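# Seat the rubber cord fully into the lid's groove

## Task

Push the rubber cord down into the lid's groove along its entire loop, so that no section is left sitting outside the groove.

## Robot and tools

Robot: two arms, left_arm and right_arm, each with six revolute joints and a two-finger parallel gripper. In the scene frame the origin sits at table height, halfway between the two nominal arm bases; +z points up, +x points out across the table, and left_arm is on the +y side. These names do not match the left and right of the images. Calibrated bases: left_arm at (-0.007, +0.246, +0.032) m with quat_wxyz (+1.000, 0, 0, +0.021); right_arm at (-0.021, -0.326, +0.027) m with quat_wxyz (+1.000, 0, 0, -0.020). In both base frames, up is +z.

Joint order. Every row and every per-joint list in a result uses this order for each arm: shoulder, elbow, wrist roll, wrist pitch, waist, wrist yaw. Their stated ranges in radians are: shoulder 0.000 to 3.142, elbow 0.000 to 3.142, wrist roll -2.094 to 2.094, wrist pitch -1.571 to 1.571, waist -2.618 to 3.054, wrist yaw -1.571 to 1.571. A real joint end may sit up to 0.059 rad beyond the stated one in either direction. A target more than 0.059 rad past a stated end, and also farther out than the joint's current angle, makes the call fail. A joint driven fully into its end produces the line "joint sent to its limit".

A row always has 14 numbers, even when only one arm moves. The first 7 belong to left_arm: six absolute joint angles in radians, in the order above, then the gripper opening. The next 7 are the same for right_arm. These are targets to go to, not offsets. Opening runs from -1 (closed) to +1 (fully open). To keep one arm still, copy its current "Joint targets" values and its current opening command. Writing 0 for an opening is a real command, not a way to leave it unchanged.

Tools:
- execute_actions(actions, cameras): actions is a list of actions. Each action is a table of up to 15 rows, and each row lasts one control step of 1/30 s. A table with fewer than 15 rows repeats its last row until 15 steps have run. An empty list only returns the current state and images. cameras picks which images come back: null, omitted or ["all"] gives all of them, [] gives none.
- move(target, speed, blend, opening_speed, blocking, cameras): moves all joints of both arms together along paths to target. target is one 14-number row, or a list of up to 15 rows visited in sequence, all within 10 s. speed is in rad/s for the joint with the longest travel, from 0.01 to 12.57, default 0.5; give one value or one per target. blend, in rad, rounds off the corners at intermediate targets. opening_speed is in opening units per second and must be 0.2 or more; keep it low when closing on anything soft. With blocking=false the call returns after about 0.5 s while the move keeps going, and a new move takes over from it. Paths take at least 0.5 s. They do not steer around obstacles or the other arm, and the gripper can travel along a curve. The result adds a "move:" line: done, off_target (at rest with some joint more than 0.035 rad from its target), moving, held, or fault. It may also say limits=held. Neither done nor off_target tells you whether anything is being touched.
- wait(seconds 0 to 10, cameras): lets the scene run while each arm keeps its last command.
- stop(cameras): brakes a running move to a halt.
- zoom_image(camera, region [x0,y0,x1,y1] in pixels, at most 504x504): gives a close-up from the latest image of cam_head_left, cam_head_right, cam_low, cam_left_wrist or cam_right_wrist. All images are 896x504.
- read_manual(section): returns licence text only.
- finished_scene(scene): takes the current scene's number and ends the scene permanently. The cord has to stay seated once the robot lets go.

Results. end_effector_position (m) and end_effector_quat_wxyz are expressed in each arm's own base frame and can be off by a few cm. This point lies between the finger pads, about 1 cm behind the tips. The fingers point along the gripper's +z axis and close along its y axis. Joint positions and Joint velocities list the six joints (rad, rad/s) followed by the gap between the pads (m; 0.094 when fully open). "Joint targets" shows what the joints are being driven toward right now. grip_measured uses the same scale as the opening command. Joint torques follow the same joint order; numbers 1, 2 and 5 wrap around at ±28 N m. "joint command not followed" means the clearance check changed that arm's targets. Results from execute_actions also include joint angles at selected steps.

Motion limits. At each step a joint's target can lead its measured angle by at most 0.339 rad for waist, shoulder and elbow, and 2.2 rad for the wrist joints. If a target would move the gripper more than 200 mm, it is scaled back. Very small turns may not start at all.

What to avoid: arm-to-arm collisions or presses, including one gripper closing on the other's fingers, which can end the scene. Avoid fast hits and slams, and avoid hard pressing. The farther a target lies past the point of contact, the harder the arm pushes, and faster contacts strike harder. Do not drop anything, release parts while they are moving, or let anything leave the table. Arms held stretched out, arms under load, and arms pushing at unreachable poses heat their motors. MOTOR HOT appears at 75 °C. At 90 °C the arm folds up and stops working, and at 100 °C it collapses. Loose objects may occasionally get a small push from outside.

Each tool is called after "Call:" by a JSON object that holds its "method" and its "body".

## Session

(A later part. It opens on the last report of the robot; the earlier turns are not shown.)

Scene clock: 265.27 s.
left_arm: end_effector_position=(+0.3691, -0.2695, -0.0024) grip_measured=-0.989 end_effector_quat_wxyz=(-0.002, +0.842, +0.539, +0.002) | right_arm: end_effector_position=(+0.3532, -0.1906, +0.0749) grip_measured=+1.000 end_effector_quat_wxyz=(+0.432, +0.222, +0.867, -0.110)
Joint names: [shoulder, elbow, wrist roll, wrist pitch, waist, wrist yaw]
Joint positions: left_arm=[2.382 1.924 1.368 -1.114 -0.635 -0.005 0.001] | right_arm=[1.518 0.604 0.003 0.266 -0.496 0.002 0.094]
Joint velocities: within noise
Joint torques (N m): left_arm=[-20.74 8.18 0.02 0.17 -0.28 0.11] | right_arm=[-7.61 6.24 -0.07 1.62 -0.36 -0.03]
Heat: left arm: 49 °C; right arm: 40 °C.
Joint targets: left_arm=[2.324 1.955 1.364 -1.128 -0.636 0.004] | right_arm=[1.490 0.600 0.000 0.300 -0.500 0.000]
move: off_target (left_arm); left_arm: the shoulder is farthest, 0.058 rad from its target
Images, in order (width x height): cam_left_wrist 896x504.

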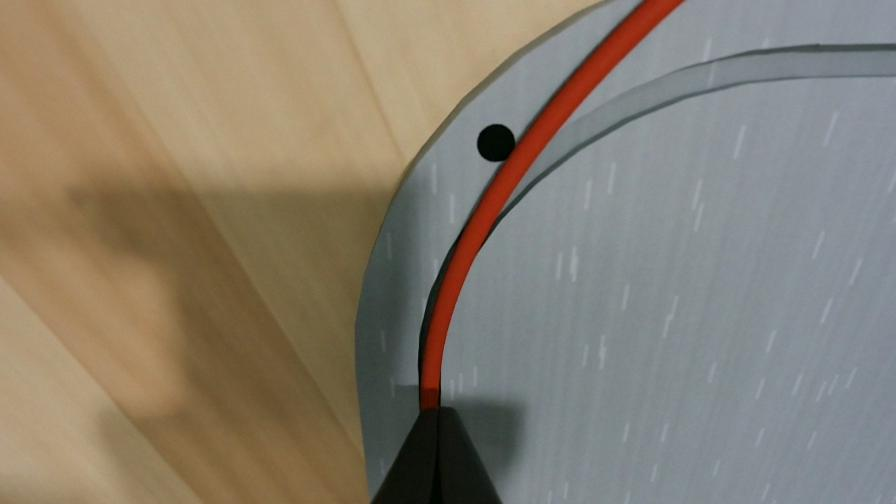

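Call:
{"method": "move", "body": {"target": [[2.408,1.906,1.364,-1.076,-0.636,0.004,-1,1.49,0.6,0,0.3,-0.5,0,1],[2.444,1.866,1.364,-1.046,-0.636,0.004,-1,1.49,0.6,0,0.3,-0.5,0,1],[2.319,1.965,1.364,-1.132,-0.636,0.004,-1,1.49,0.6,0,0.3,-0.5,0,1],[2.336,1.98,1.355,-1.138,-0.6535,0.004,-1,1.49,0.6,0,0.3,-0.5,0,1],[2.415,1.9185,1.355,-1.081,-0.6535,0.004,-1,1.49,0.6,0,0.3,-0.5,0,1],[2.451,1.8785,1.355,-1.051,-0.6535,0.004,-1,1.49,0.6,0,0.3,-0.5,0,1],[2.326,1.9775,1.355,-1.137,-0.6535,0.004,-1,1.49,0.6,0,0.3,-0.5,0,1],[2.342,2.002,1.518,-1.147,-0.681,0.004,-1,1.49,0.6,0,0.3,-0.5,0,1]], "speed": [0.25,0.15,0.3,0.3,0.25,0.15,0.3,0.3], "cameras": ["cam_left_wrist"]}}

Call:
{"method": "zoom_image", "body": {"camera": "cam_left_wrist", "region": [300, 100, 700, 504]}}

Scene clock: 269.37 s.
left_arm: end_effector_position=(+0.3627, -0.2903, +0.0041) grip_measured=-0.989 end_effector_quat_wxyz=(+0.005, +0.888, +0.460, +0.005) | right_arm: end_effector_position=(+0.3532, -0.1906, +0.0749) grip_measured=+1.000 end_effector_quat_wxyz=(+0.432, +0.222, +0.867, -0.110)
Joint names: [shoulder, elbow, wrist roll, wrist pitch, waist, wrist yaw]
Joint positions: left_arm=[2.392 1.968 1.507 -1.133 -0.679 -0.005 0.001] | right_arm=[1.518 0.604 0.003 0.266 -0.496 0.002 0.094]
Joint velocities: within noise
Joint torques (N m): left_arm=[-20.08 8.51 0.07 0.09 -0.09 0.1] | right_arm=[-7.64 6.31 -0.05 1.64 -0.27 -0.03]
Heat: left arm: 50 °C; right arm: 40 °C.
Joint targets: left_arm=[2.342 2.002 1.518 -1.147 -0.681 0.004] | right_arm=[1.490 0.600 0.000 0.300 -0.500 0.000]
move: off_target (left_arm); left_arm: the shoulder is farthest, 0.050 rad from its target
Images, in order (width x height): cam_left_wrist 896x504.

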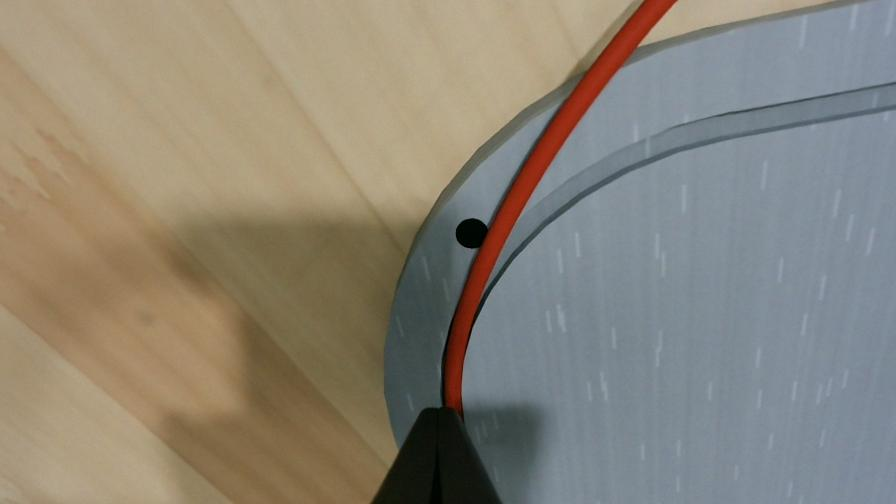

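Scaled by 1.248 from the camera's 896x504 image, which has a finer 1280x720 frame.

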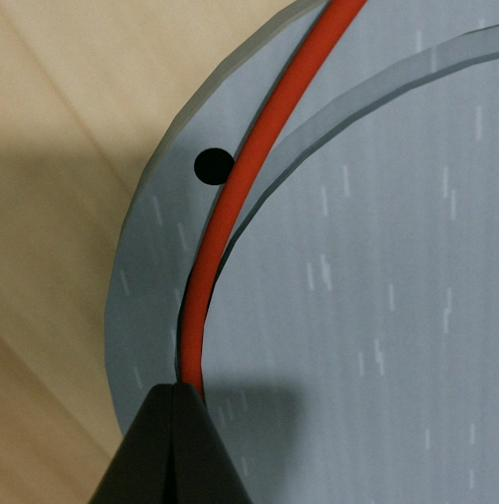

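Call:
{"method": "move", "body": {"target": [[2.420,1.928,1.51,-1.083,-0.679,0.004,-1,1.49,0.6,0,0.3,-0.5,0,1],[2.456,1.888,1.51,-1.053,-0.679,0.004,-1,1.49,0.6,0,0.3,-0.5,0,1],[2.33,1.987,1.51,-1.14,-0.679,0.004,-1,1.49,0.6,0,0.3,-0.5,0,1],[2.342,1.992,1.62,-1.144,-0.694,0.004,-1,1.49,0.6,0,0.3,-0.5,0,1]], "speed": [0.25,0.15,0.3,0.3], "cameras": ["cam_left_wrist"]}}

Call:
{"method": "zoom_image", "body": {"camera": "cam_left_wrist", "region": [300, 100, 700, 504]}}

Scene clock: 271.83 s.
left_arm: end_effector_position=(+0.3576, -0.2929, +0.0003) grip_measured=-0.989 end_effector_quat_wxyz=(+0.001, +0.913, +0.409, +0.004) | right_arm: end_effector_position=(+0.3532, -0.1906, +0.0749) grip_measured=+1.000 end_effector_quat_wxyz=(+0.432, +0.222, +0.867, -0.110)
Joint names: [shoulder, elbow, wrist roll, wrist pitch, waist, wrist yaw]
Joint positions: left_arm=[2.395 1.958 1.609 -1.129 -0.691 -0.006 0.001] | right_arm=[1.518 0.604 0.003 0.266 -0.496 0.002 0.094]
Joint velocities: within noise
Joint torques (N m): left_arm=[-20.31 8.21 0.01 0.14 -0.17 0.05] | right_arm=[-7.77 6.32 -0.05 1.64 -0.36 0.02]
Heat: left arm: 51 °C; right arm: 40 °C.
Joint targets: left_arm=[2.342 1.992 1.620 -1.144 -0.694 0.004] | right_arm=[1.490 0.600 0.000 0.300 -0.500 0.000]
move: off_target (left_arm); left_arm: the shoulder is farthest, 0.053 rad from its target
Images, in order (width x height): cam_left_wrist 896x504.

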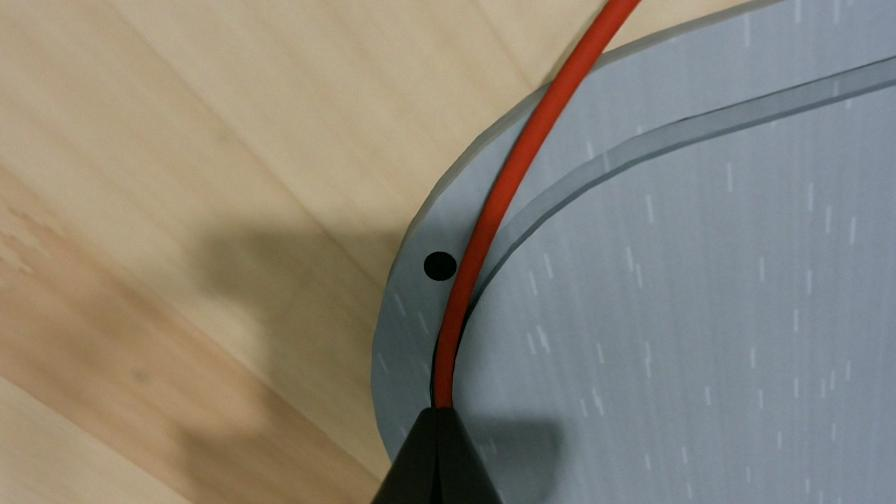

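Scaled by 1.248 from the camera's 896x504 image, which has a finer 1280x720 frame.

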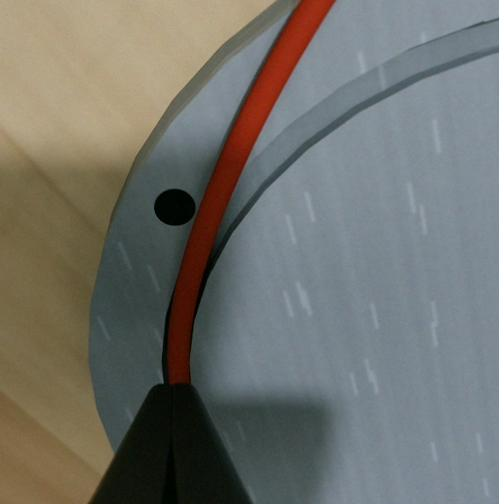

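Call:
{"method": "move", "body": {"target": [[2.420,1.928,1.62,-1.083,-0.694,0.004,-1,1.49,0.6,0,0.3,-0.5,0,1],[2.456,1.888,1.62,-1.053,-0.694,0.004,-1,1.49,0.6,0,0.3,-0.5,0,1],[2.33,1.987,1.62,-1.14,-0.694,0.004,-1,1.49,0.6,0,0.3,-0.5,0,1],[2.342,1.99,1.74,-1.144,-0.708,0.004,-1,1.49,0.6,0,0.3,-0.5,0,1]], "speed": [0.25,0.15,0.3,0.3], "cameras": ["cam_left_wrist"]}}

Call:
{"method": "zoom_image", "body": {"camera": "cam_left_wrist", "region": [300, 100, 700, 504]}}

Scene clock: 274.30 s.
left_arm: end_effector_position=(+0.3533, -0.2981, +0.0004) grip_measured=-0.989 end_effector_quat_wxyz=(+0.001, +0.938, +0.346, +0.004) | right_arm: end_effector_position=(+0.3532, -0.1906, +0.0749) grip_measured=+1.000 end_effector_quat_wxyz=(+0.432, +0.222, +0.867, -0.110)
Joint names: [shoulder, elbow, wrist roll, wrist pitch, waist, wrist yaw]
Joint positions: left_arm=[2.394 1.958 1.729 -1.129 -0.705 -0.006 0.001] | right_arm=[1.518 0.604 0.003 0.266 -0.496 0.002 0.094]
Joint velocities: within noise
Joint torques (N m): left_arm=[-20.23 8.32 0.11 0.16 -0.28 0.05] | right_arm=[-7.72 6.26 -0.05 1.65 -0.46 -0.03]
Heat: left arm: 50 °C; right arm: 40 °C.
Joint targets: left_arm=[2.342 1.990 1.740 -1.144 -0.708 0.004] | right_arm=[1.490 0.600 0.000 0.300 -0.500 0.000]
move: off_target (left_arm); left_arm: the shoulder is farthest, 0.052 rad from its target
Images, in order (width x height): cam_left_wrist 896x504.

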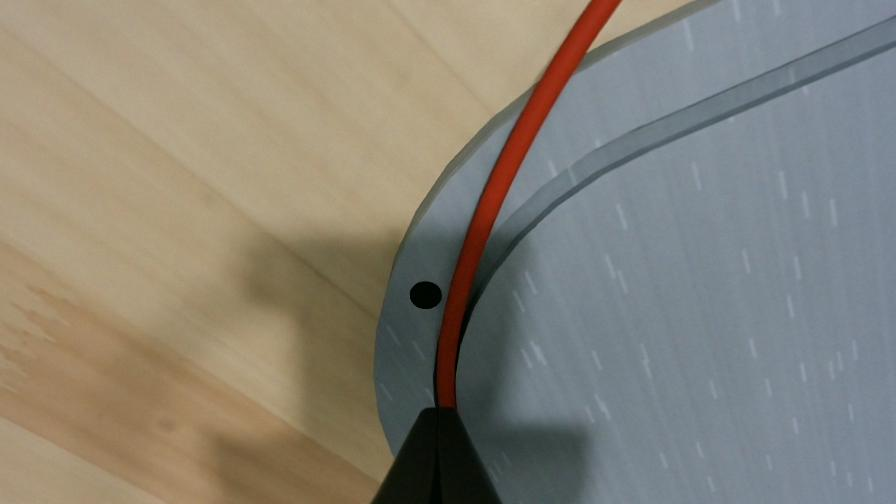

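Scaled by 1.248 from the camera's 896x504 image, which has a finer 1280x720 frame.

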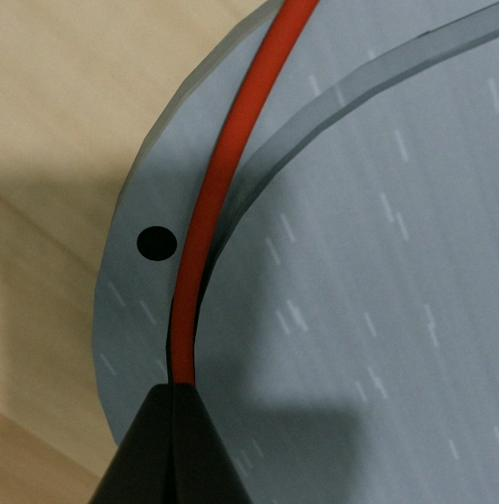

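Call:
{"method": "move", "body": {"target": [[2.4145,1.9175,1.74,-1.078,-0.708,0.004,-1,1.49,0.6,0,0.3,-0.5,0,1],[2.45,1.8775,1.74,-1.048,-0.708,0.004,-1,1.49,0.6,0,0.3,-0.5,0,1],[2.325,1.977,1.74,-1.136,-0.708,0.004,-1,1.49,0.6,0,0.3,-0.5,0,1],[2.334,1.977,1.86,-1.14,-0.722,0.004,-1,1.49,0.6,0,0.3,-0.5,0,1]], "speed": [0.25,0.15,0.3,0.3], "cameras": ["cam_left_wrist"]}}

Call:
{"method": "zoom_image", "body": {"camera": "cam_left_wrist", "region": [300, 100, 700, 504]}}

Scene clock: 276.73 s.
left_arm: end_effector_position=(+0.3481, -0.3021, +0.0004) grip_measured=-0.989 end_effector_quat_wxyz=(+0.001, +0.959, +0.283, +0.004) | right_arm: end_effector_position=(+0.3532, -0.1906, +0.0749) grip_measured=+1.000 end_effector_quat_wxyz=(+0.432, +0.222, +0.867, -0.110)
Joint names: [shoulder, elbow, wrist roll, wrist pitch, waist, wrist yaw]
Joint positions: left_arm=[2.388 1.947 1.848 -1.124 -0.719 -0.005 0.001] | right_arm=[1.518 0.604 0.003 0.266 -0.496 0.002 0.094]
Joint velocities: within noise
Joint torques (N m): left_arm=[-20.62 8.14 0.11 0.09 -0.23 0.07] | right_arm=[-7.65 6.24 -0.02 1.61 -0.29 -0.04]
Heat: left arm: 50 °C; right arm: 40 °C.
Joint targets: left_arm=[2.334 1.977 1.860 -1.140 -0.722 0.004] | right_arm=[1.490 0.600 0.000 0.300 -0.500 0.000]
move: off_target (left_arm); left_arm: the shoulder is farthest, 0.054 rad from its target
Images, in order (width x height): cam_left_wrist 896x504.

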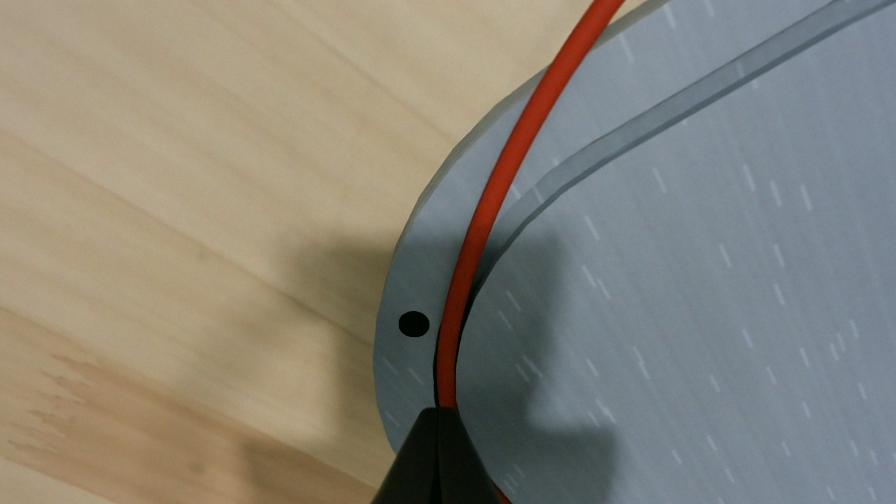

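Scaled by 1.248 from the camera's 896x504 image, which has a finer 1280x720 frame.

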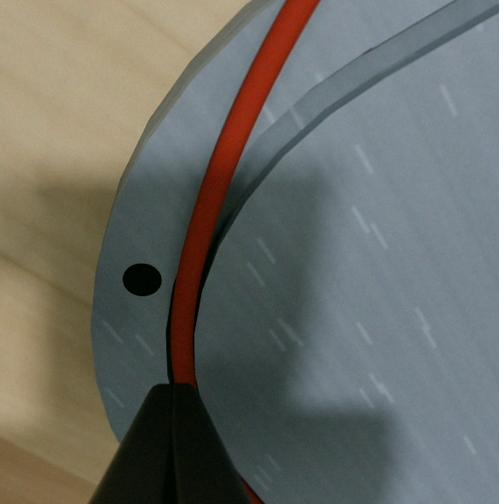

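Call:
{"method": "move", "body": {"target": [[2.4065,1.905,1.86,-1.075,-0.721,0.004,-1,1.49,0.6,0,0.3,-0.5,0,1],[2.4425,1.865,1.86,-1.045,-0.721,0.004,-1,1.49,0.6,0,0.3,-0.5,0,1],[2.317,1.964,1.86,-1.133,-0.721,0.004,-1,1.49,0.6,0,0.3,-0.5,0,1],[2.322,1.953,1.96,-1.13,-0.735,0.004,-1,1.49,0.6,0,0.3,-0.5,0,1]], "speed": [0.25,0.15,0.3,0.3], "cameras": ["cam_left_wrist"]}}

Call:
{"method": "zoom_image", "body": {"camera": "cam_left_wrist", "region": [300, 100, 700, 504]}}

Scene clock: 279.17 s.
left_arm: end_effector_position=(+0.3431, -0.3057, +0.0006) grip_measured=-0.989 end_effector_quat_wxyz=(+0.002, +0.973, +0.229, +0.005) | right_arm: end_effector_position=(+0.3532, -0.1906, +0.0749) grip_measured=+1.000 end_effector_quat_wxyz=(+0.432, +0.222, +0.867, -0.110)
Joint names: [shoulder, elbow, wrist roll, wrist pitch, waist, wrist yaw]
Joint positions: left_arm=[2.378 1.929 1.948 -1.113 -0.732 -0.005 0.001] | right_arm=[1.518 0.604 0.003 0.266 -0.496 0.002 0.094]
Joint velocities: within noise
Joint torques (N m): left_arm=[-20.56 7.41 0.1 0.1 -0.35 0.07] | right_arm=[-7.76 6.16 -0.06 1.62 -0.16 -0.03]
Heat: left arm: 50 °C; right arm: 40 °C.
Joint targets: left_arm=[2.322 1.953 1.960 -1.130 -0.735 0.004] | right_arm=[1.490 0.600 0.000 0.300 -0.500 0.000]
move: off_target (left_arm); left_arm: the shoulder is farthest, 0.056 rad from its target
Images, in order (width x height): cam_left_wrist 896x504.

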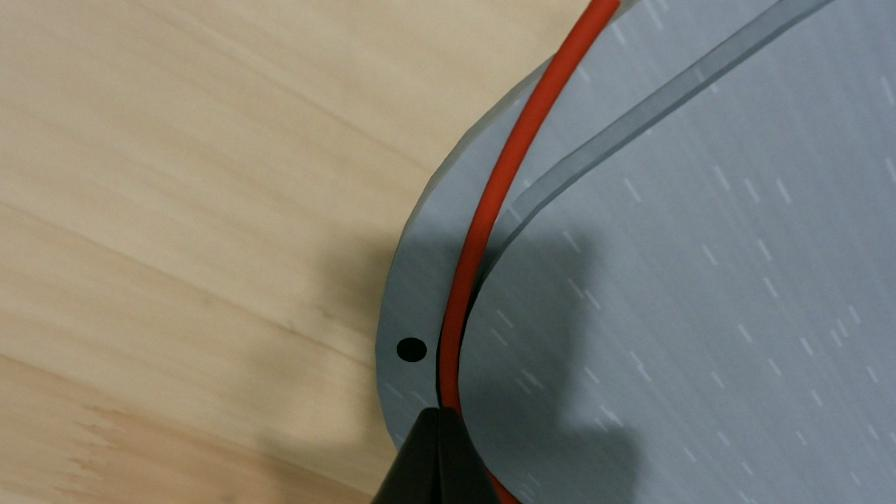

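Scaled by 1.248 from the camera's 896x504 image, which has a finer 1280x720 frame.

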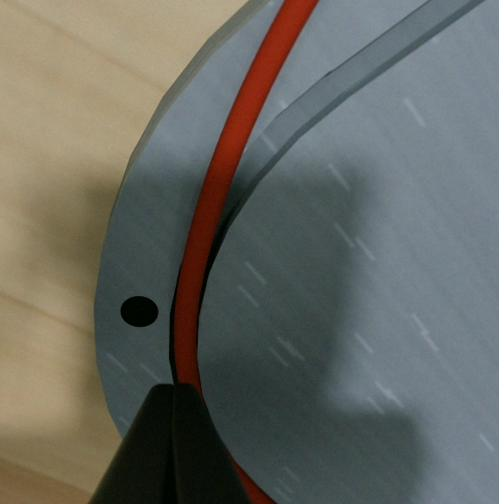

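Call:
{"method": "move", "body": {"target": [[2.3925,1.877,1.96,-1.063,-0.7335,0.004,-1,1.49,0.6,0,0.3,-0.5,0,1],[2.4285,1.837,1.96,-1.033,-0.7335,0.004,-1,1.49,0.6,0,0.3,-0.5,0,1],[2.303,1.936,1.96,-1.121,-0.7335,0.004,-1,1.49,0.6,0,0.3,-0.5,0,1],[2.307,1.92,2.06,-1.116,-0.7465,0.004,-1,1.49,0.6,0,0.3,-0.5,0,1]], "speed": [0.25,0.15,0.3,0.3], "cameras": ["cam_left_wrist"]}}

Call:
{"method": "zoom_image", "body": {"camera": "cam_left_wrist", "region": [300, 100, 700, 504]}}

Scene clock: 281.57 s.
left_arm: end_effector_position=(+0.3373, -0.3074, +0.0002) grip_measured=-0.989 end_effector_quat_wxyz=(+0.002, +0.985, +0.174, +0.005) | right_arm: end_effector_position=(+0.3532, -0.1906, +0.0749) grip_measured=+1.000 end_effector_quat_wxyz=(+0.432, +0.222, +0.867, -0.110)
Joint names: [shoulder, elbow, wrist roll, wrist pitch, waist, wrist yaw]
Joint positions: left_arm=[2.363 1.901 2.048 -1.099 -0.743 -0.005 0.001] | right_arm=[1.518 0.604 0.003 0.266 -0.496 0.002 0.094]
Joint velocities: within noise
Joint torques (N m): left_arm=[-20.51 7.13 0.07 0.05 -0.34 0.03] | right_arm=[-7.75 6.39 -0.04 1.59 -0.34 -0.04]
Heat: left arm: 50 °C; right arm: 40 °C.
Joint targets: left_arm=[2.307 1.920 2.060 -1.116 -0.747 0.004] | right_arm=[1.490 0.600 0.000 0.300 -0.500 0.000]
move: off_target (left_arm); left_arm: the shoulder is farthest, 0.056 rad from its target
Images, in order (width x height): cam_left_wrist 896x504.

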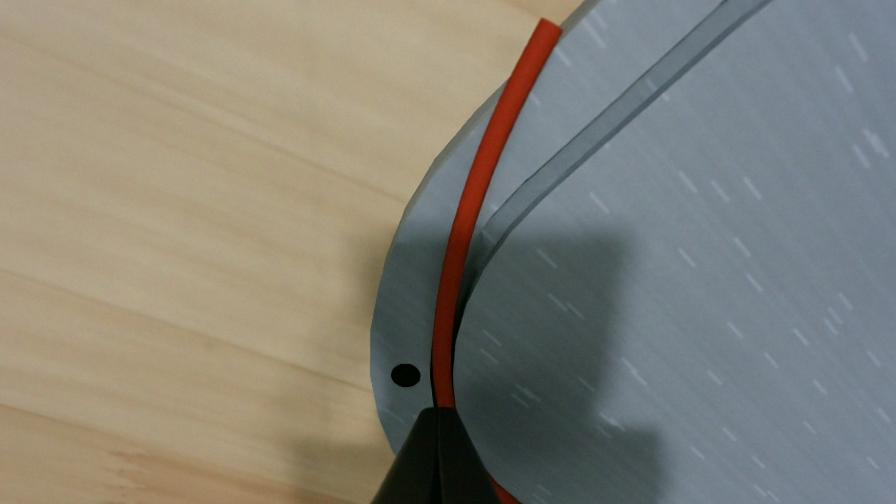

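Scaled by 1.248 from the camera's 896x504 image, which has a finer 1280x720 frame.

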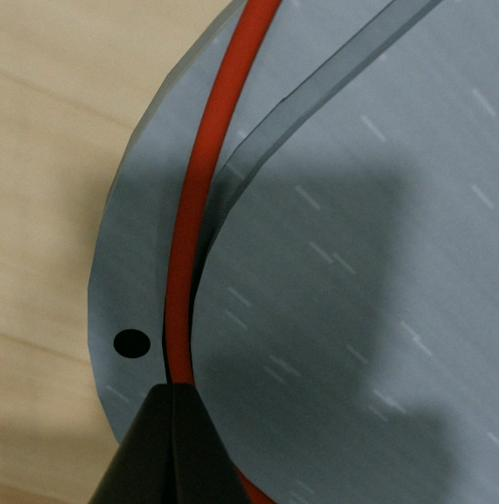

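Call:
{"method": "move", "body": {"target": [[2.381,1.8505,2.06,-1.052,-0.7455,0.004,-1,1.49,0.6,0,0.3,-0.5,0,1],[2.417,1.8105,2.06,-1.022,-0.7455,0.004,-1,1.49,0.6,0,0.3,-0.5,0,1],[2.291,1.91,2.06,-1.108,-0.7455,0.004,-1,1.49,0.6,0,0.3,-0.5,0,1],[2.286,1.8825,2.09,-1.1,-0.761,0.004,-1,1.49,0.6,0,0.3,-0.5,0,1]], "speed": [0.25,0.15,0.3,0.3], "cameras": ["cam_left_wrist"]}}

Call:
{"method": "zoom_image", "body": {"camera": "cam_left_wrist", "region": [300, 100, 700, 504]}}

Scene clock: 283.73 s.
left_arm: end_effector_position=(+0.3304, -0.3105, +0.0006) grip_measured=-0.989 end_effector_quat_wxyz=(+0.004, +0.988, +0.152, +0.007) | right_arm: end_effector_position=(+0.3532, -0.1906, +0.0749) grip_measured=+1.000 end_effector_quat_wxyz=(+0.432, +0.222, +0.867, -0.110)
Joint names: [shoulder, elbow, wrist roll, wrist pitch, waist, wrist yaw]
Joint positions: left_arm=[2.345 1.871 2.078 -1.082 -0.759 -0.005 0.001] | right_arm=[1.518 0.604 0.003 0.266 -0.496 0.002 0.094]
Joint velocities: within noise
Joint torques (N m): left_arm=[-20.46 6.52 0.11 0.15 -0.25 0.05] | right_arm=[-7.72 6.22 -0.04 1.61 -0.38 -0.01]
Heat: left arm: 50 °C; right arm: 40 °C.
Joint targets: left_arm=[2.286 1.883 2.090 -1.100 -0.761 0.004] | right_arm=[1.490 0.600 0.000 0.300 -0.500 0.000]
move: off_target (left_arm); left_arm: the shoulder is farthest, 0.059 rad from its target
Images, in order (width x height): cam_left_wrist 896x504.

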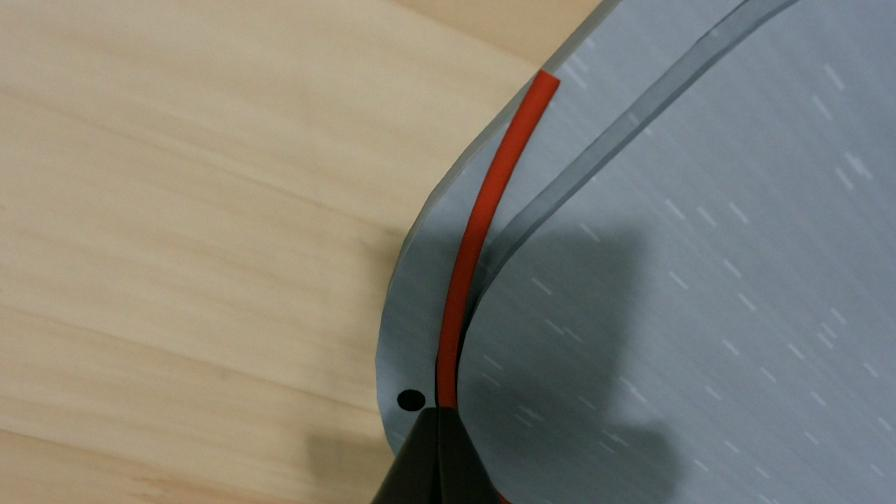

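Scaled by 1.248 from the camera's 896x504 image, which has a finer 1280x720 frame.

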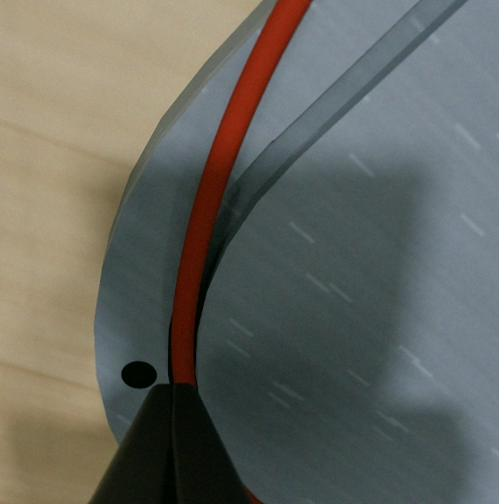

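Call:
{"method": "move", "body": {"target": [[2.3585,1.8105,2.09,-1.035,-0.7595,0.004,-1,1.49,0.6,0,0.3,-0.5,0,1],[2.3945,1.7705,2.09,-1.005,-0.7595,0.004,-1,1.49,0.6,0,0.3,-0.5,0,1],[2.268,1.87,2.09,-1.092,-0.7595,0.004,-1,1.49,0.6,0,0.3,-0.5,0,1],[2.264,1.8435,2.09,-1.083,-0.7725,0.004,-1,1.49,0.6,0,0.3,-0.5,0,1]], "speed": [0.25,0.15,0.3,0.3], "cameras": ["cam_left_wrist"]}}

Call:
{"method": "zoom_image", "body": {"camera": "cam_left_wrist", "region": [300, 100, 700, 504]}}

Scene clock: 285.70 s.
left_arm: end_effector_position=(+0.3236, -0.3099, +0.0007) grip_measured=-0.989 end_effector_quat_wxyz=(+0.004, +0.989, +0.147, +0.007) | right_arm: end_effector_position=(+0.3532, -0.1906, +0.0749) grip_measured=+1.000 end_effector_quat_wxyz=(+0.432, +0.222, +0.867, -0.110)
Joint names: [shoulder, elbow, wrist roll, wrist pitch, waist, wrist yaw]
Joint positions: left_arm=[2.321 1.831 2.079 -1.065 -0.768 -0.005 0.001] | right_arm=[1.518 0.604 0.003 0.266 -0.496 0.002 0.094]
Joint velocities: within noise
Joint torques (N m): left_arm=[-20.19 6.45 0.05 0.1 -0.14 0.04] | right_arm=[-7.69 6.15 -0.02 1.61 -0.23 -0.02]
Heat: left arm: 49 °C; right arm: 40 °C.
Joint targets: left_arm=[2.264 1.844 2.090 -1.083 -0.773 0.004] | right_arm=[1.490 0.600 0.000 0.300 -0.500 0.000]
move: off_target (left_arm); left_arm: the shoulder is farthest, 0.057 rad from its target
Images, in order (width x height): cam_left_wrist 896x504.

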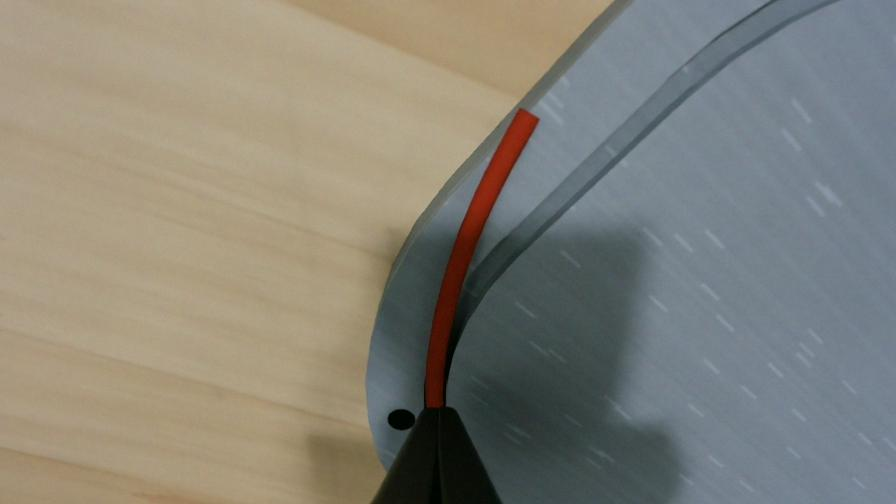

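Scaled by 1.248 from the camera's 896x504 image, which has a finer 1280x720 frame.

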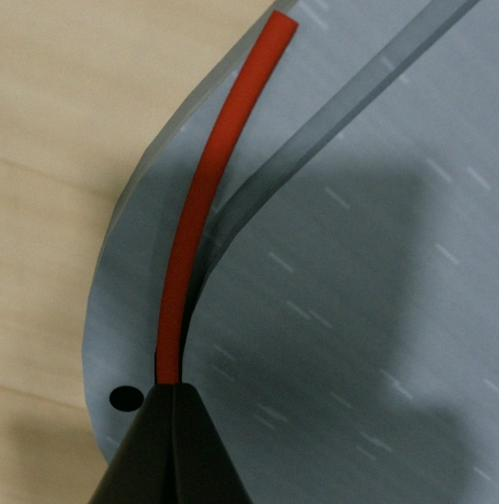

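Call:
{"method": "move", "body": {"target": [[2.342,1.7815,2.09,-1.022,-0.7725,0.004,-1,1.49,0.6,0,0.3,-0.5,0,1],[2.378,1.7415,2.09,-0.992,-0.7725,0.004,-1,1.49,0.6,0,0.3,-0.5,0,1],[2.252,1.841,2.09,-1.079,-0.7725,0.004,-1,1.49,0.6,0,0.3,-0.5,0,1],[2.245,1.8085,2.09,-1.0685,-0.786,0.004,-1,1.49,0.6,0,0.3,-0.5,0,1]], "speed": [0.25,0.15,0.3,0.3], "cameras": ["cam_left_wrist"]}}

Call:
{"method": "zoom_image", "body": {"camera": "cam_left_wrist", "region": [300, 100, 700, 504]}}

Scene clock: 287.77 s.
left_arm: end_effector_position=(+0.3167, -0.3124, +0.0018) grip_measured=-0.989 end_effector_quat_wxyz=(+0.006, +0.990, +0.139, +0.008) | right_arm: end_effector_position=(+0.3532, -0.1906, +0.0749) grip_measured=+1.000 end_effector_quat_wxyz=(+0.432, +0.222, +0.867, -0.110)
Joint names: [shoulder, elbow, wrist roll, wrist pitch, waist, wrist yaw]
Joint positions: left_arm=[2.302 1.802 2.079 -1.051 -0.783 -0.005 0.001] | right_arm=[1.518 0.604 0.003 0.266 -0.496 0.002 0.094]
Joint velocities: within noise
Joint torques (N m): left_arm=[-20.04 5.63 0.1 0.12 -0.46 0.07] | right_arm=[-7.71 6.15 -0.05 1.61 -0.4 -0.01]
Heat: left arm: 49 °C; right arm: 40 °C.
Joint targets: left_arm=[2.245 1.809 2.090 -1.068 -0.786 0.004] | right_arm=[1.490 0.600 0.000 0.300 -0.500 0.000]
move: off_target (left_arm); left_arm: the shoulder is farthest, 0.057 rad from its target
Images, in order (width x height): cam_left_wrist 896x504.

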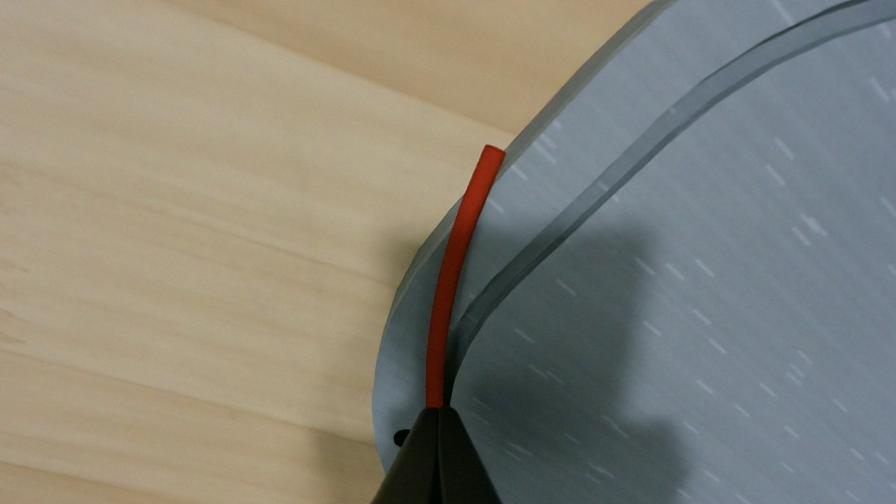

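Scaled by 1.248 from the camera's 896x504 image, which has a finer 1280x720 frame.

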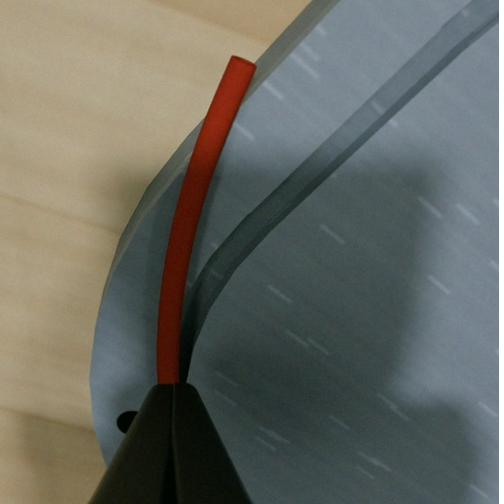

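Call:
{"method": "move", "body": {"target": [[2.20,1.80,2.09,-1.085,-0.80,0.004,-0.55,1.49,0.6,0,0.3,-0.5,0,1],[2.21,1.80,2.06,-1.08,-0.818,0.004,-0.55,1.49,0.6,0,0.3,-0.5,0,1]], "speed": [0.3,0.3], "cameras": ["cam_left_wrist"]}}

Scene clock: 289.03 s.
left_arm: end_effector_position=(+0.3069, -0.3245, +0.0220) grip_measured=-0.553 end_effector_quat_wxyz=(+0.020, +0.991, +0.130, +0.018) | right_arm: end_effector_position=(+0.3532, -0.1906, +0.0749) grip_measured=+1.000 end_effector_quat_wxyz=(+0.432, +0.222, +0.867, -0.110)
Joint names: [shoulder, elbow, wrist roll, wrist pitch, waist, wrist yaw]
Joint positions: left_arm=[2.255 1.802 2.063 -1.064 -0.818 -0.005 0.021] | right_arm=[1.518 0.604 0.003 0.266 -0.496 0.002 0.094]
Joint velocities: within noise
Joint torques (N m): left_arm=[-18.44 5.15 -0.02 0.17 0.27 0.11] | right_arm=[-7.68 6.35 -0.06 1.6 -0.44 -0.01]
Heat: left arm: 50 °C; right arm: 40 °C.
Joint targets: left_arm=[2.210 1.800 2.060 -1.080 -0.818 0.004] | right_arm=[1.490 0.600 0.000 0.300 -0.500 0.000]
move: off_target (left_arm); left_arm: the shoulder is farthest, 0.045 rad from its target
Images, in order (width x height): cam_left_wrist 896x504.

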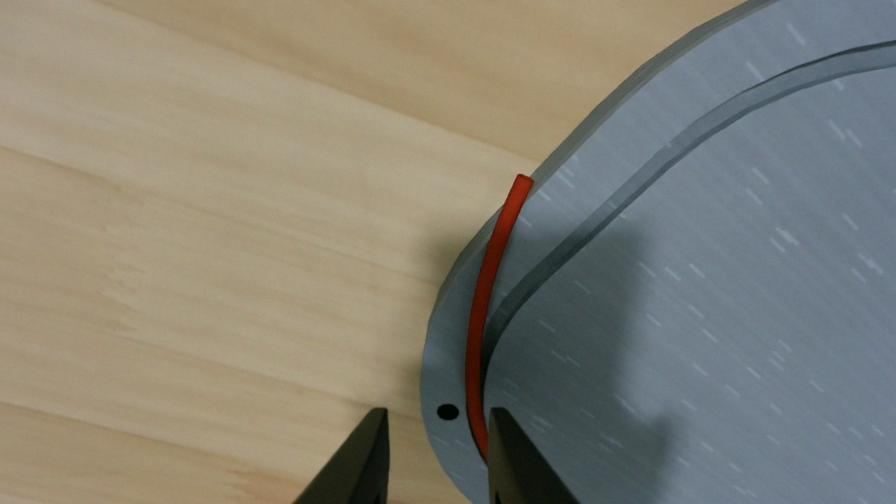

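Call:
{"method": "move", "body": {"target": [[2.315,1.76,2.06,-1.015,-0.818,0.004,-0.55,1.49,0.6,0,0.3,-0.5,0,1],[2.25,1.75,2.06,-1.025,-0.818,0.004,-0.55,1.49,0.6,0,0.3,-0.5,0,1],[2.185,1.635,2.06,-0.975,-0.798,0.004,-0.55,1.49,0.6,0,0.3,-0.5,0,1]], "speed": [0.25,0.2,0.15], "cameras": ["cam_left_wrist"]}}

Scene clock: 291.93 s.
left_arm: end_effector_position=(+0.2931, -0.3009, -0.0107) grip_measured=-0.553 end_effector_quat_wxyz=(-0.002, +0.990, +0.138, +0.001) | right_arm: end_effector_position=(+0.3532, -0.1906, +0.0749) grip_measured=+1.000 end_effector_quat_wxyz=(+0.432, +0.222, +0.867, -0.110)
Joint names: [shoulder, elbow, wrist roll, wrist pitch, waist, wrist yaw]
Joint positions: left_arm=[2.242 1.647 2.062 -0.978 -0.803 -0.005 0.021] | right_arm=[1.518 0.604 0.003 0.266 -0.496 0.002 0.094]
Joint velocities: within noise
Joint torques (N m): left_arm=[-19.43 3.93 -0.05 0.27 0.4 0.13] | right_arm=[-7.62 6.41 -0.07 1.61 -0.5 -0.04]
Heat: left arm: 49 °C; right arm: 40 °C.
Joint targets: left_arm=[2.185 1.635 2.060 -0.975 -0.798 0.004] | right_arm=[1.490 0.600 0.000 0.300 -0.500 0.000]
move: off_target (left_arm); left_arm: the shoulder is farthest, 0.057 rad from its target
Images, in order (width x height): cam_left_wrist 896x504.

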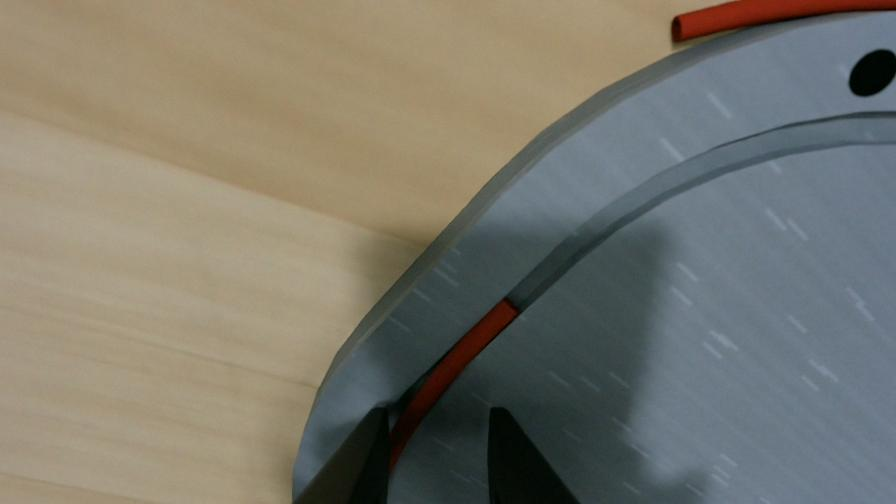

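Call:
{"method": "move", "body": {"target": [[2.14,1.7,2.06,-1.03,-0.803,0.004,-0.55,1.49,0.6,0,0.3,-0.5,0,1],[2.19,1.795,2.09,-1.09,-0.785,0.004,-1,1.49,0.6,0,0.3,-0.5,0,1],[2.23,1.8085,2.09,-1.075,-0.780,0.004,-1,1.49,0.6,0,0.3,-0.5,0,1]], "speed": [0.3,0.3,0.3], "cameras": ["cam_left_wrist"]}}

Scene clock: 295.60 s.
left_arm: end_effector_position=(+0.3130, -0.3101, +0.0339) grip_measured=-0.989 end_effector_quat_wxyz=(+0.024, +0.990, +0.138, +0.021) | right_arm: end_effector_position=(+0.3532, -0.1906, +0.0749) grip_measured=+1.000 end_effector_quat_wxyz=(+0.432, +0.222, +0.867, -0.110)
Joint names: [shoulder, elbow, wrist roll, wrist pitch, waist, wrist yaw]
Joint positions: left_arm=[2.21 1.776 2.079 -1.073 -0.785 -0.005 0.001] | right_arm=[1.518 0.604 0.003 0.266 -0.496 0.002 0.094]
Joint velocities: within noise
Joint torques (N m): left_arm=[-11.78 8.28 0.11 0.28 0.59 0.11] | right_arm=[-7.53 6.24 -0.11 1.63 -0.4 0]
Heat: left arm: 49 °C; right arm: 40 °C.
Joint targets: left_arm=[2.230 1.808 2.090 -1.075 -0.780 0.004] | right_arm=[1.490 0.600 0.000 0.300 -0.500 0.000]
move: done
Images, in order (width x height): cam_left_wrist 896x504.

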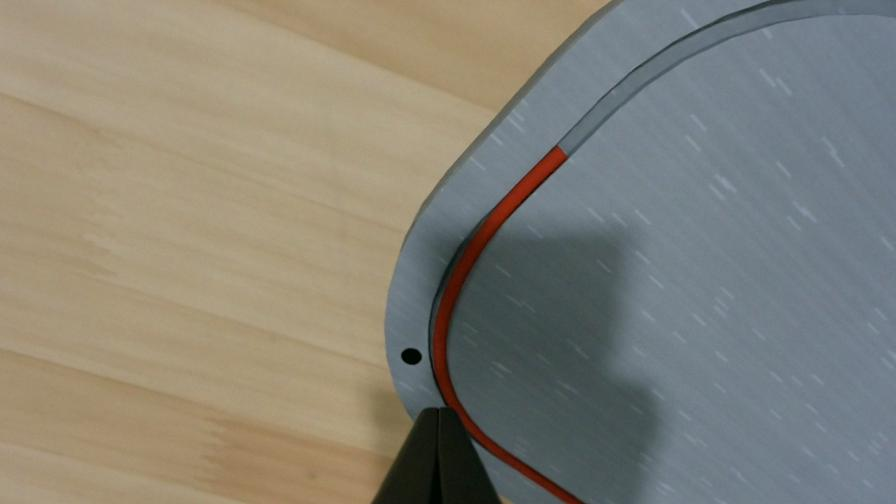

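Call:
{"method": "move", "body": {"target": [[2.25,1.801,2.09,-1.058,-0.782,0.004,-1,1.49,0.6,0,0.3,-0.5,0,1]], "speed": 0.3, "cameras": ["cam_left_wrist"]}}

Call:
{"method": "zoom_image", "body": {"camera": "cam_left_wrist", "region": [300, 100, 700, 504]}}

Scene clock: 296.53 s.
left_arm: end_effector_position=(+0.3134, -0.3105, +0.0250) grip_measured=-0.989 end_effector_quat_wxyz=(+0.019, +0.990, +0.138, +0.018) | right_arm: end_effector_position=(+0.3532, -0.1906, +0.0749) grip_measured=+1.000 end_effector_quat_wxyz=(+0.432, +0.222, +0.867, -0.110)
Joint names: [shoulder, elbow, wrist roll, wrist pitch, waist, wrist yaw]
Joint positions: left_arm=[2.231 1.776 2.079 -1.063 -0.785 -0.005 0.001] | right_arm=[1.518 0.604 0.003 0.266 -0.496 0.002 0.094]
Joint velocities: within noise
Joint torques (N m): left_arm=[-12.23 7.84 0.12 0.31 0.38 0.02] | right_arm=[-7.79 6.19 -0.03 1.61 -0.27 -0.03]
Heat: left arm: 49 °C; right arm: 40 °C.
Joint targets: left_arm=[2.250 1.801 2.090 -1.058 -0.782 0.004] | right_arm=[1.490 0.600 0.000 0.300 -0.500 0.000]
move: done
Images, in order (width x height): cam_left_wrist 896x504.

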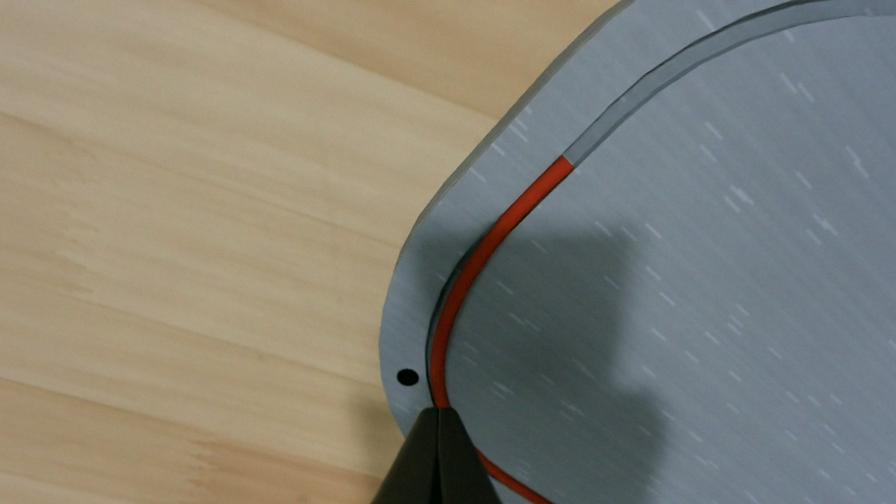

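Scaled by 1.248 from the camera's 896x504 image, which has a finer 1280x720 frame.

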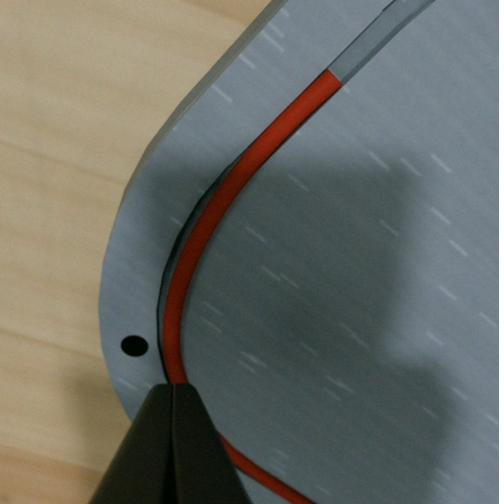

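Call:
{"method": "move", "body": {"target": [[2.342,1.7815,2.09,-1.022,-0.7715,0.004,-1,1.49,0.6,0,0.3,-0.5,0,1],[2.378,1.7415,2.09,-0.992,-0.7715,0.004,-1,1.49,0.6,0,0.3,-0.5,0,1],[2.252,1.841,2.09,-1.079,-0.7725,0.004,-1,1.49,0.6,0,0.3,-0.5,0,1],[2.235,1.799,2.09,-1.065,-0.784,0.004,-1,1.49,0.6,0,0.3,-0.5,0,1],[2.316,1.7345,2.09,-1.0025,-0.784,0.004,-1,1.49,0.6,0,0.3,-0.5,0,1],[2.352,1.6945,2.09,-0.9725,-0.784,0.004,-1,1.49,0.6,0,0.3,-0.5,0,1],[2.226,1.794,2.09,-1.06,-0.784,0.004,-1,1.49,0.6,0,0.3,-0.5,0,1],[2.206,1.74,2.09,-1.0415,-0.798,0.004,-1,1.49,0.6,0,0.3,-0.5,0,1]], "speed": [0.25,0.15,0.3,0.3,0.25,0.15,0.3,0.3], "cameras": ["cam_left_wrist"]}}

Call:
{"method": "zoom_image", "body": {"camera": "cam_left_wrist", "region": [300, 100, 700, 504]}}

Scene clock: 300.00 s.
left_arm: end_effector_position=(+0.3085, -0.3131, +0.0073) grip_measured=-0.989 end_effector_quat_wxyz=(+0.012, +0.991, +0.132, +0.012) | right_arm: end_effector_position=(+0.3532, -0.1906, +0.0749) grip_measured=+1.000 end_effector_quat_wxyz=(+0.432, +0.222, +0.867, -0.110)
Joint names: [shoulder, elbow, wrist roll, wrist pitch, waist, wrist yaw]
Joint positions: left_arm=[2.262 1.754 2.08 -1.03 -0.797 -0.004 0.001] | right_arm=[1.518 0.604 0.003 0.266 -0.496 0.002 0.094]
Joint velocities: within noise
Joint torques (N m): left_arm=[-19.55 4.03 0.03 0.15 -0.39 0.09] | right_arm=[-7.83 6.48 -0.04 1.65 -0.39 -0.05]
Heat: left arm: 49 °C; right arm: 40 °C.
Joint targets: left_arm=[2.206 1.740 2.090 -1.041 -0.798 0.004] | right_arm=[1.490 0.600 0.000 0.300 -0.500 0.000]
move: off_target (left_arm); left_arm: the shoulder is farthest, 0.056 rad from its target
Images, in order (width x height): cam_left_wrist 896x504.

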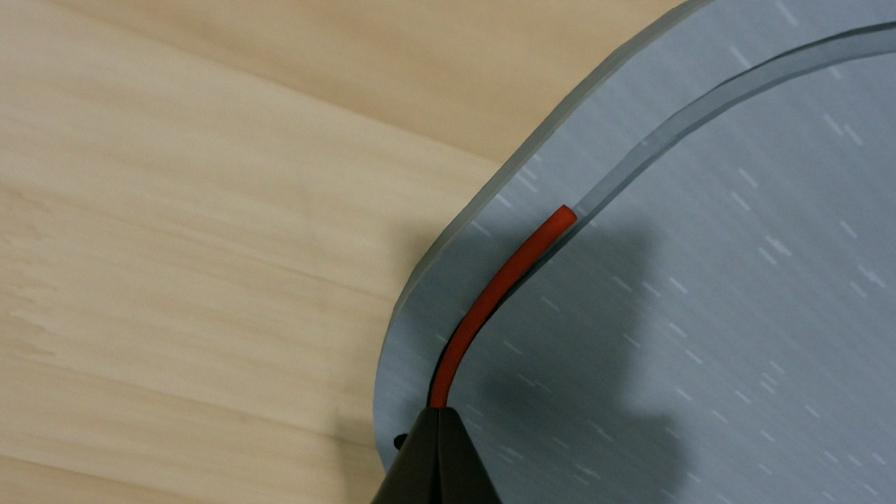

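Scaled by 1.248 from the camera's 896x504 image, which has a finer 1280x720 frame.

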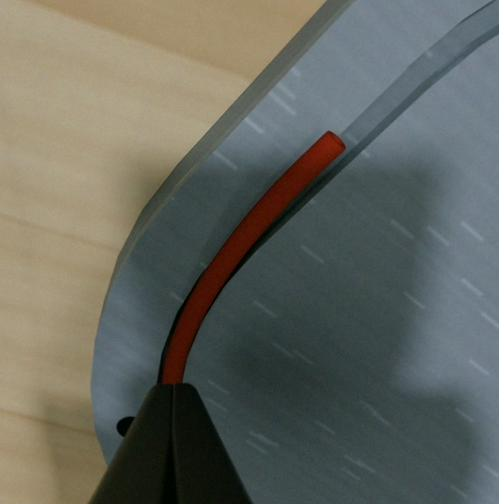

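Call:
{"method": "move", "body": {"target": [[2.287,1.697,2.09,-0.987,-0.798,0.004,-1,1.49,0.6,0,0.3,-0.5,0,1],[2.323,1.657,2.09,-0.957,-0.798,0.004,-1,1.49,0.6,0,0.3,-0.5,0,1],[2.197,1.757,2.09,-1.045,-0.798,0.004,-1,1.49,0.6,0,0.3,-0.5,0,1]], "speed": [0.25,0.15,0.3], "cameras": ["cam_left_wrist"]}}

Call:
{"method": "zoom_image", "body": {"camera": "cam_left_wrist", "region": [300, 100, 700, 504]}}

Scene clock: 302.13 s.
left_arm: end_effector_position=(+0.3043, -0.3087, +0.0055) grip_measured=-0.989 end_effector_quat_wxyz=(+0.007, +0.991, +0.132, +0.009) | right_arm: end_effector_position=(+0.3532, -0.1906, +0.0749) grip_measured=+1.000 end_effector_quat_wxyz=(+0.432, +0.222, +0.867, -0.110)
Joint names: [shoulder, elbow, wrist roll, wrist pitch, waist, wrist yaw]
Joint positions: left_arm=[2.25 1.728 2.08 -1.027 -0.797 -0.005 0.001] | right_arm=[1.518 0.604 0.003 0.266 -0.496 0.002 0.094]
Joint velocities: within noise
Joint torques (N m): left_arm=[-19.36 7.71 0.09 0.1 -0.18 0.02] | right_arm=[-7.82 6.35 -0.06 1.6 -0.29 0.04]
Heat: left arm: 49 °C; right arm: 40 °C.
Joint targets: left_arm=[2.197 1.757 2.090 -1.045 -0.798 0.004] | right_arm=[1.490 0.600 0.000 0.300 -0.500 0.000]
move: off_target (left_arm); left_arm: the shoulder is farthest, 0.053 rad from its target
Images, in order (width x height): cam_left_wrist 896x504.

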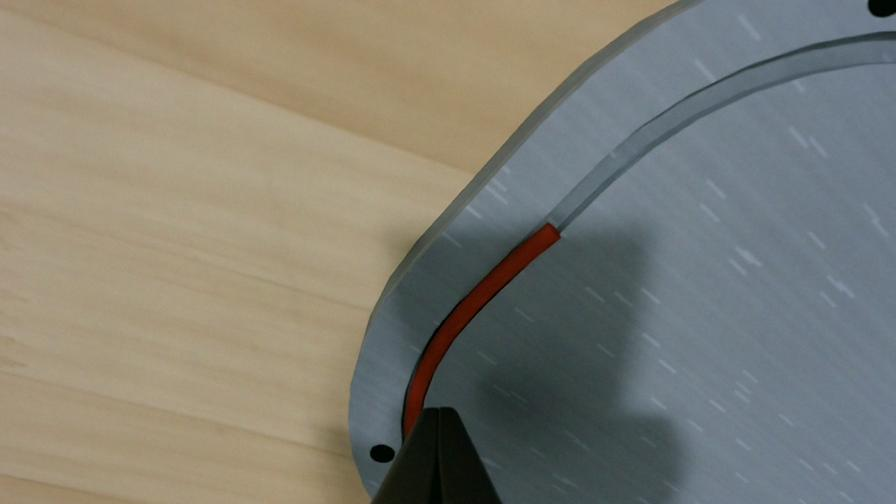

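Scaled by 1.248 from the camera's 896x504 image, which has a finer 1280x720 frame.

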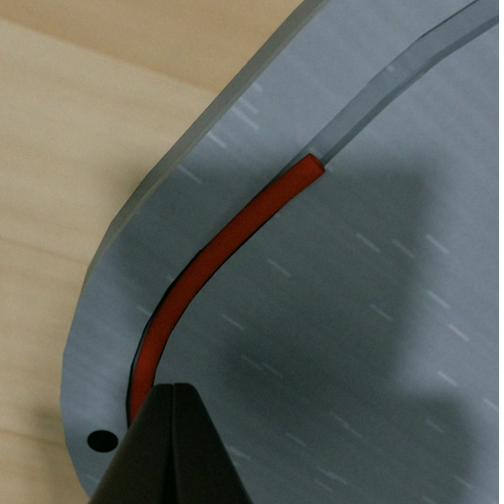

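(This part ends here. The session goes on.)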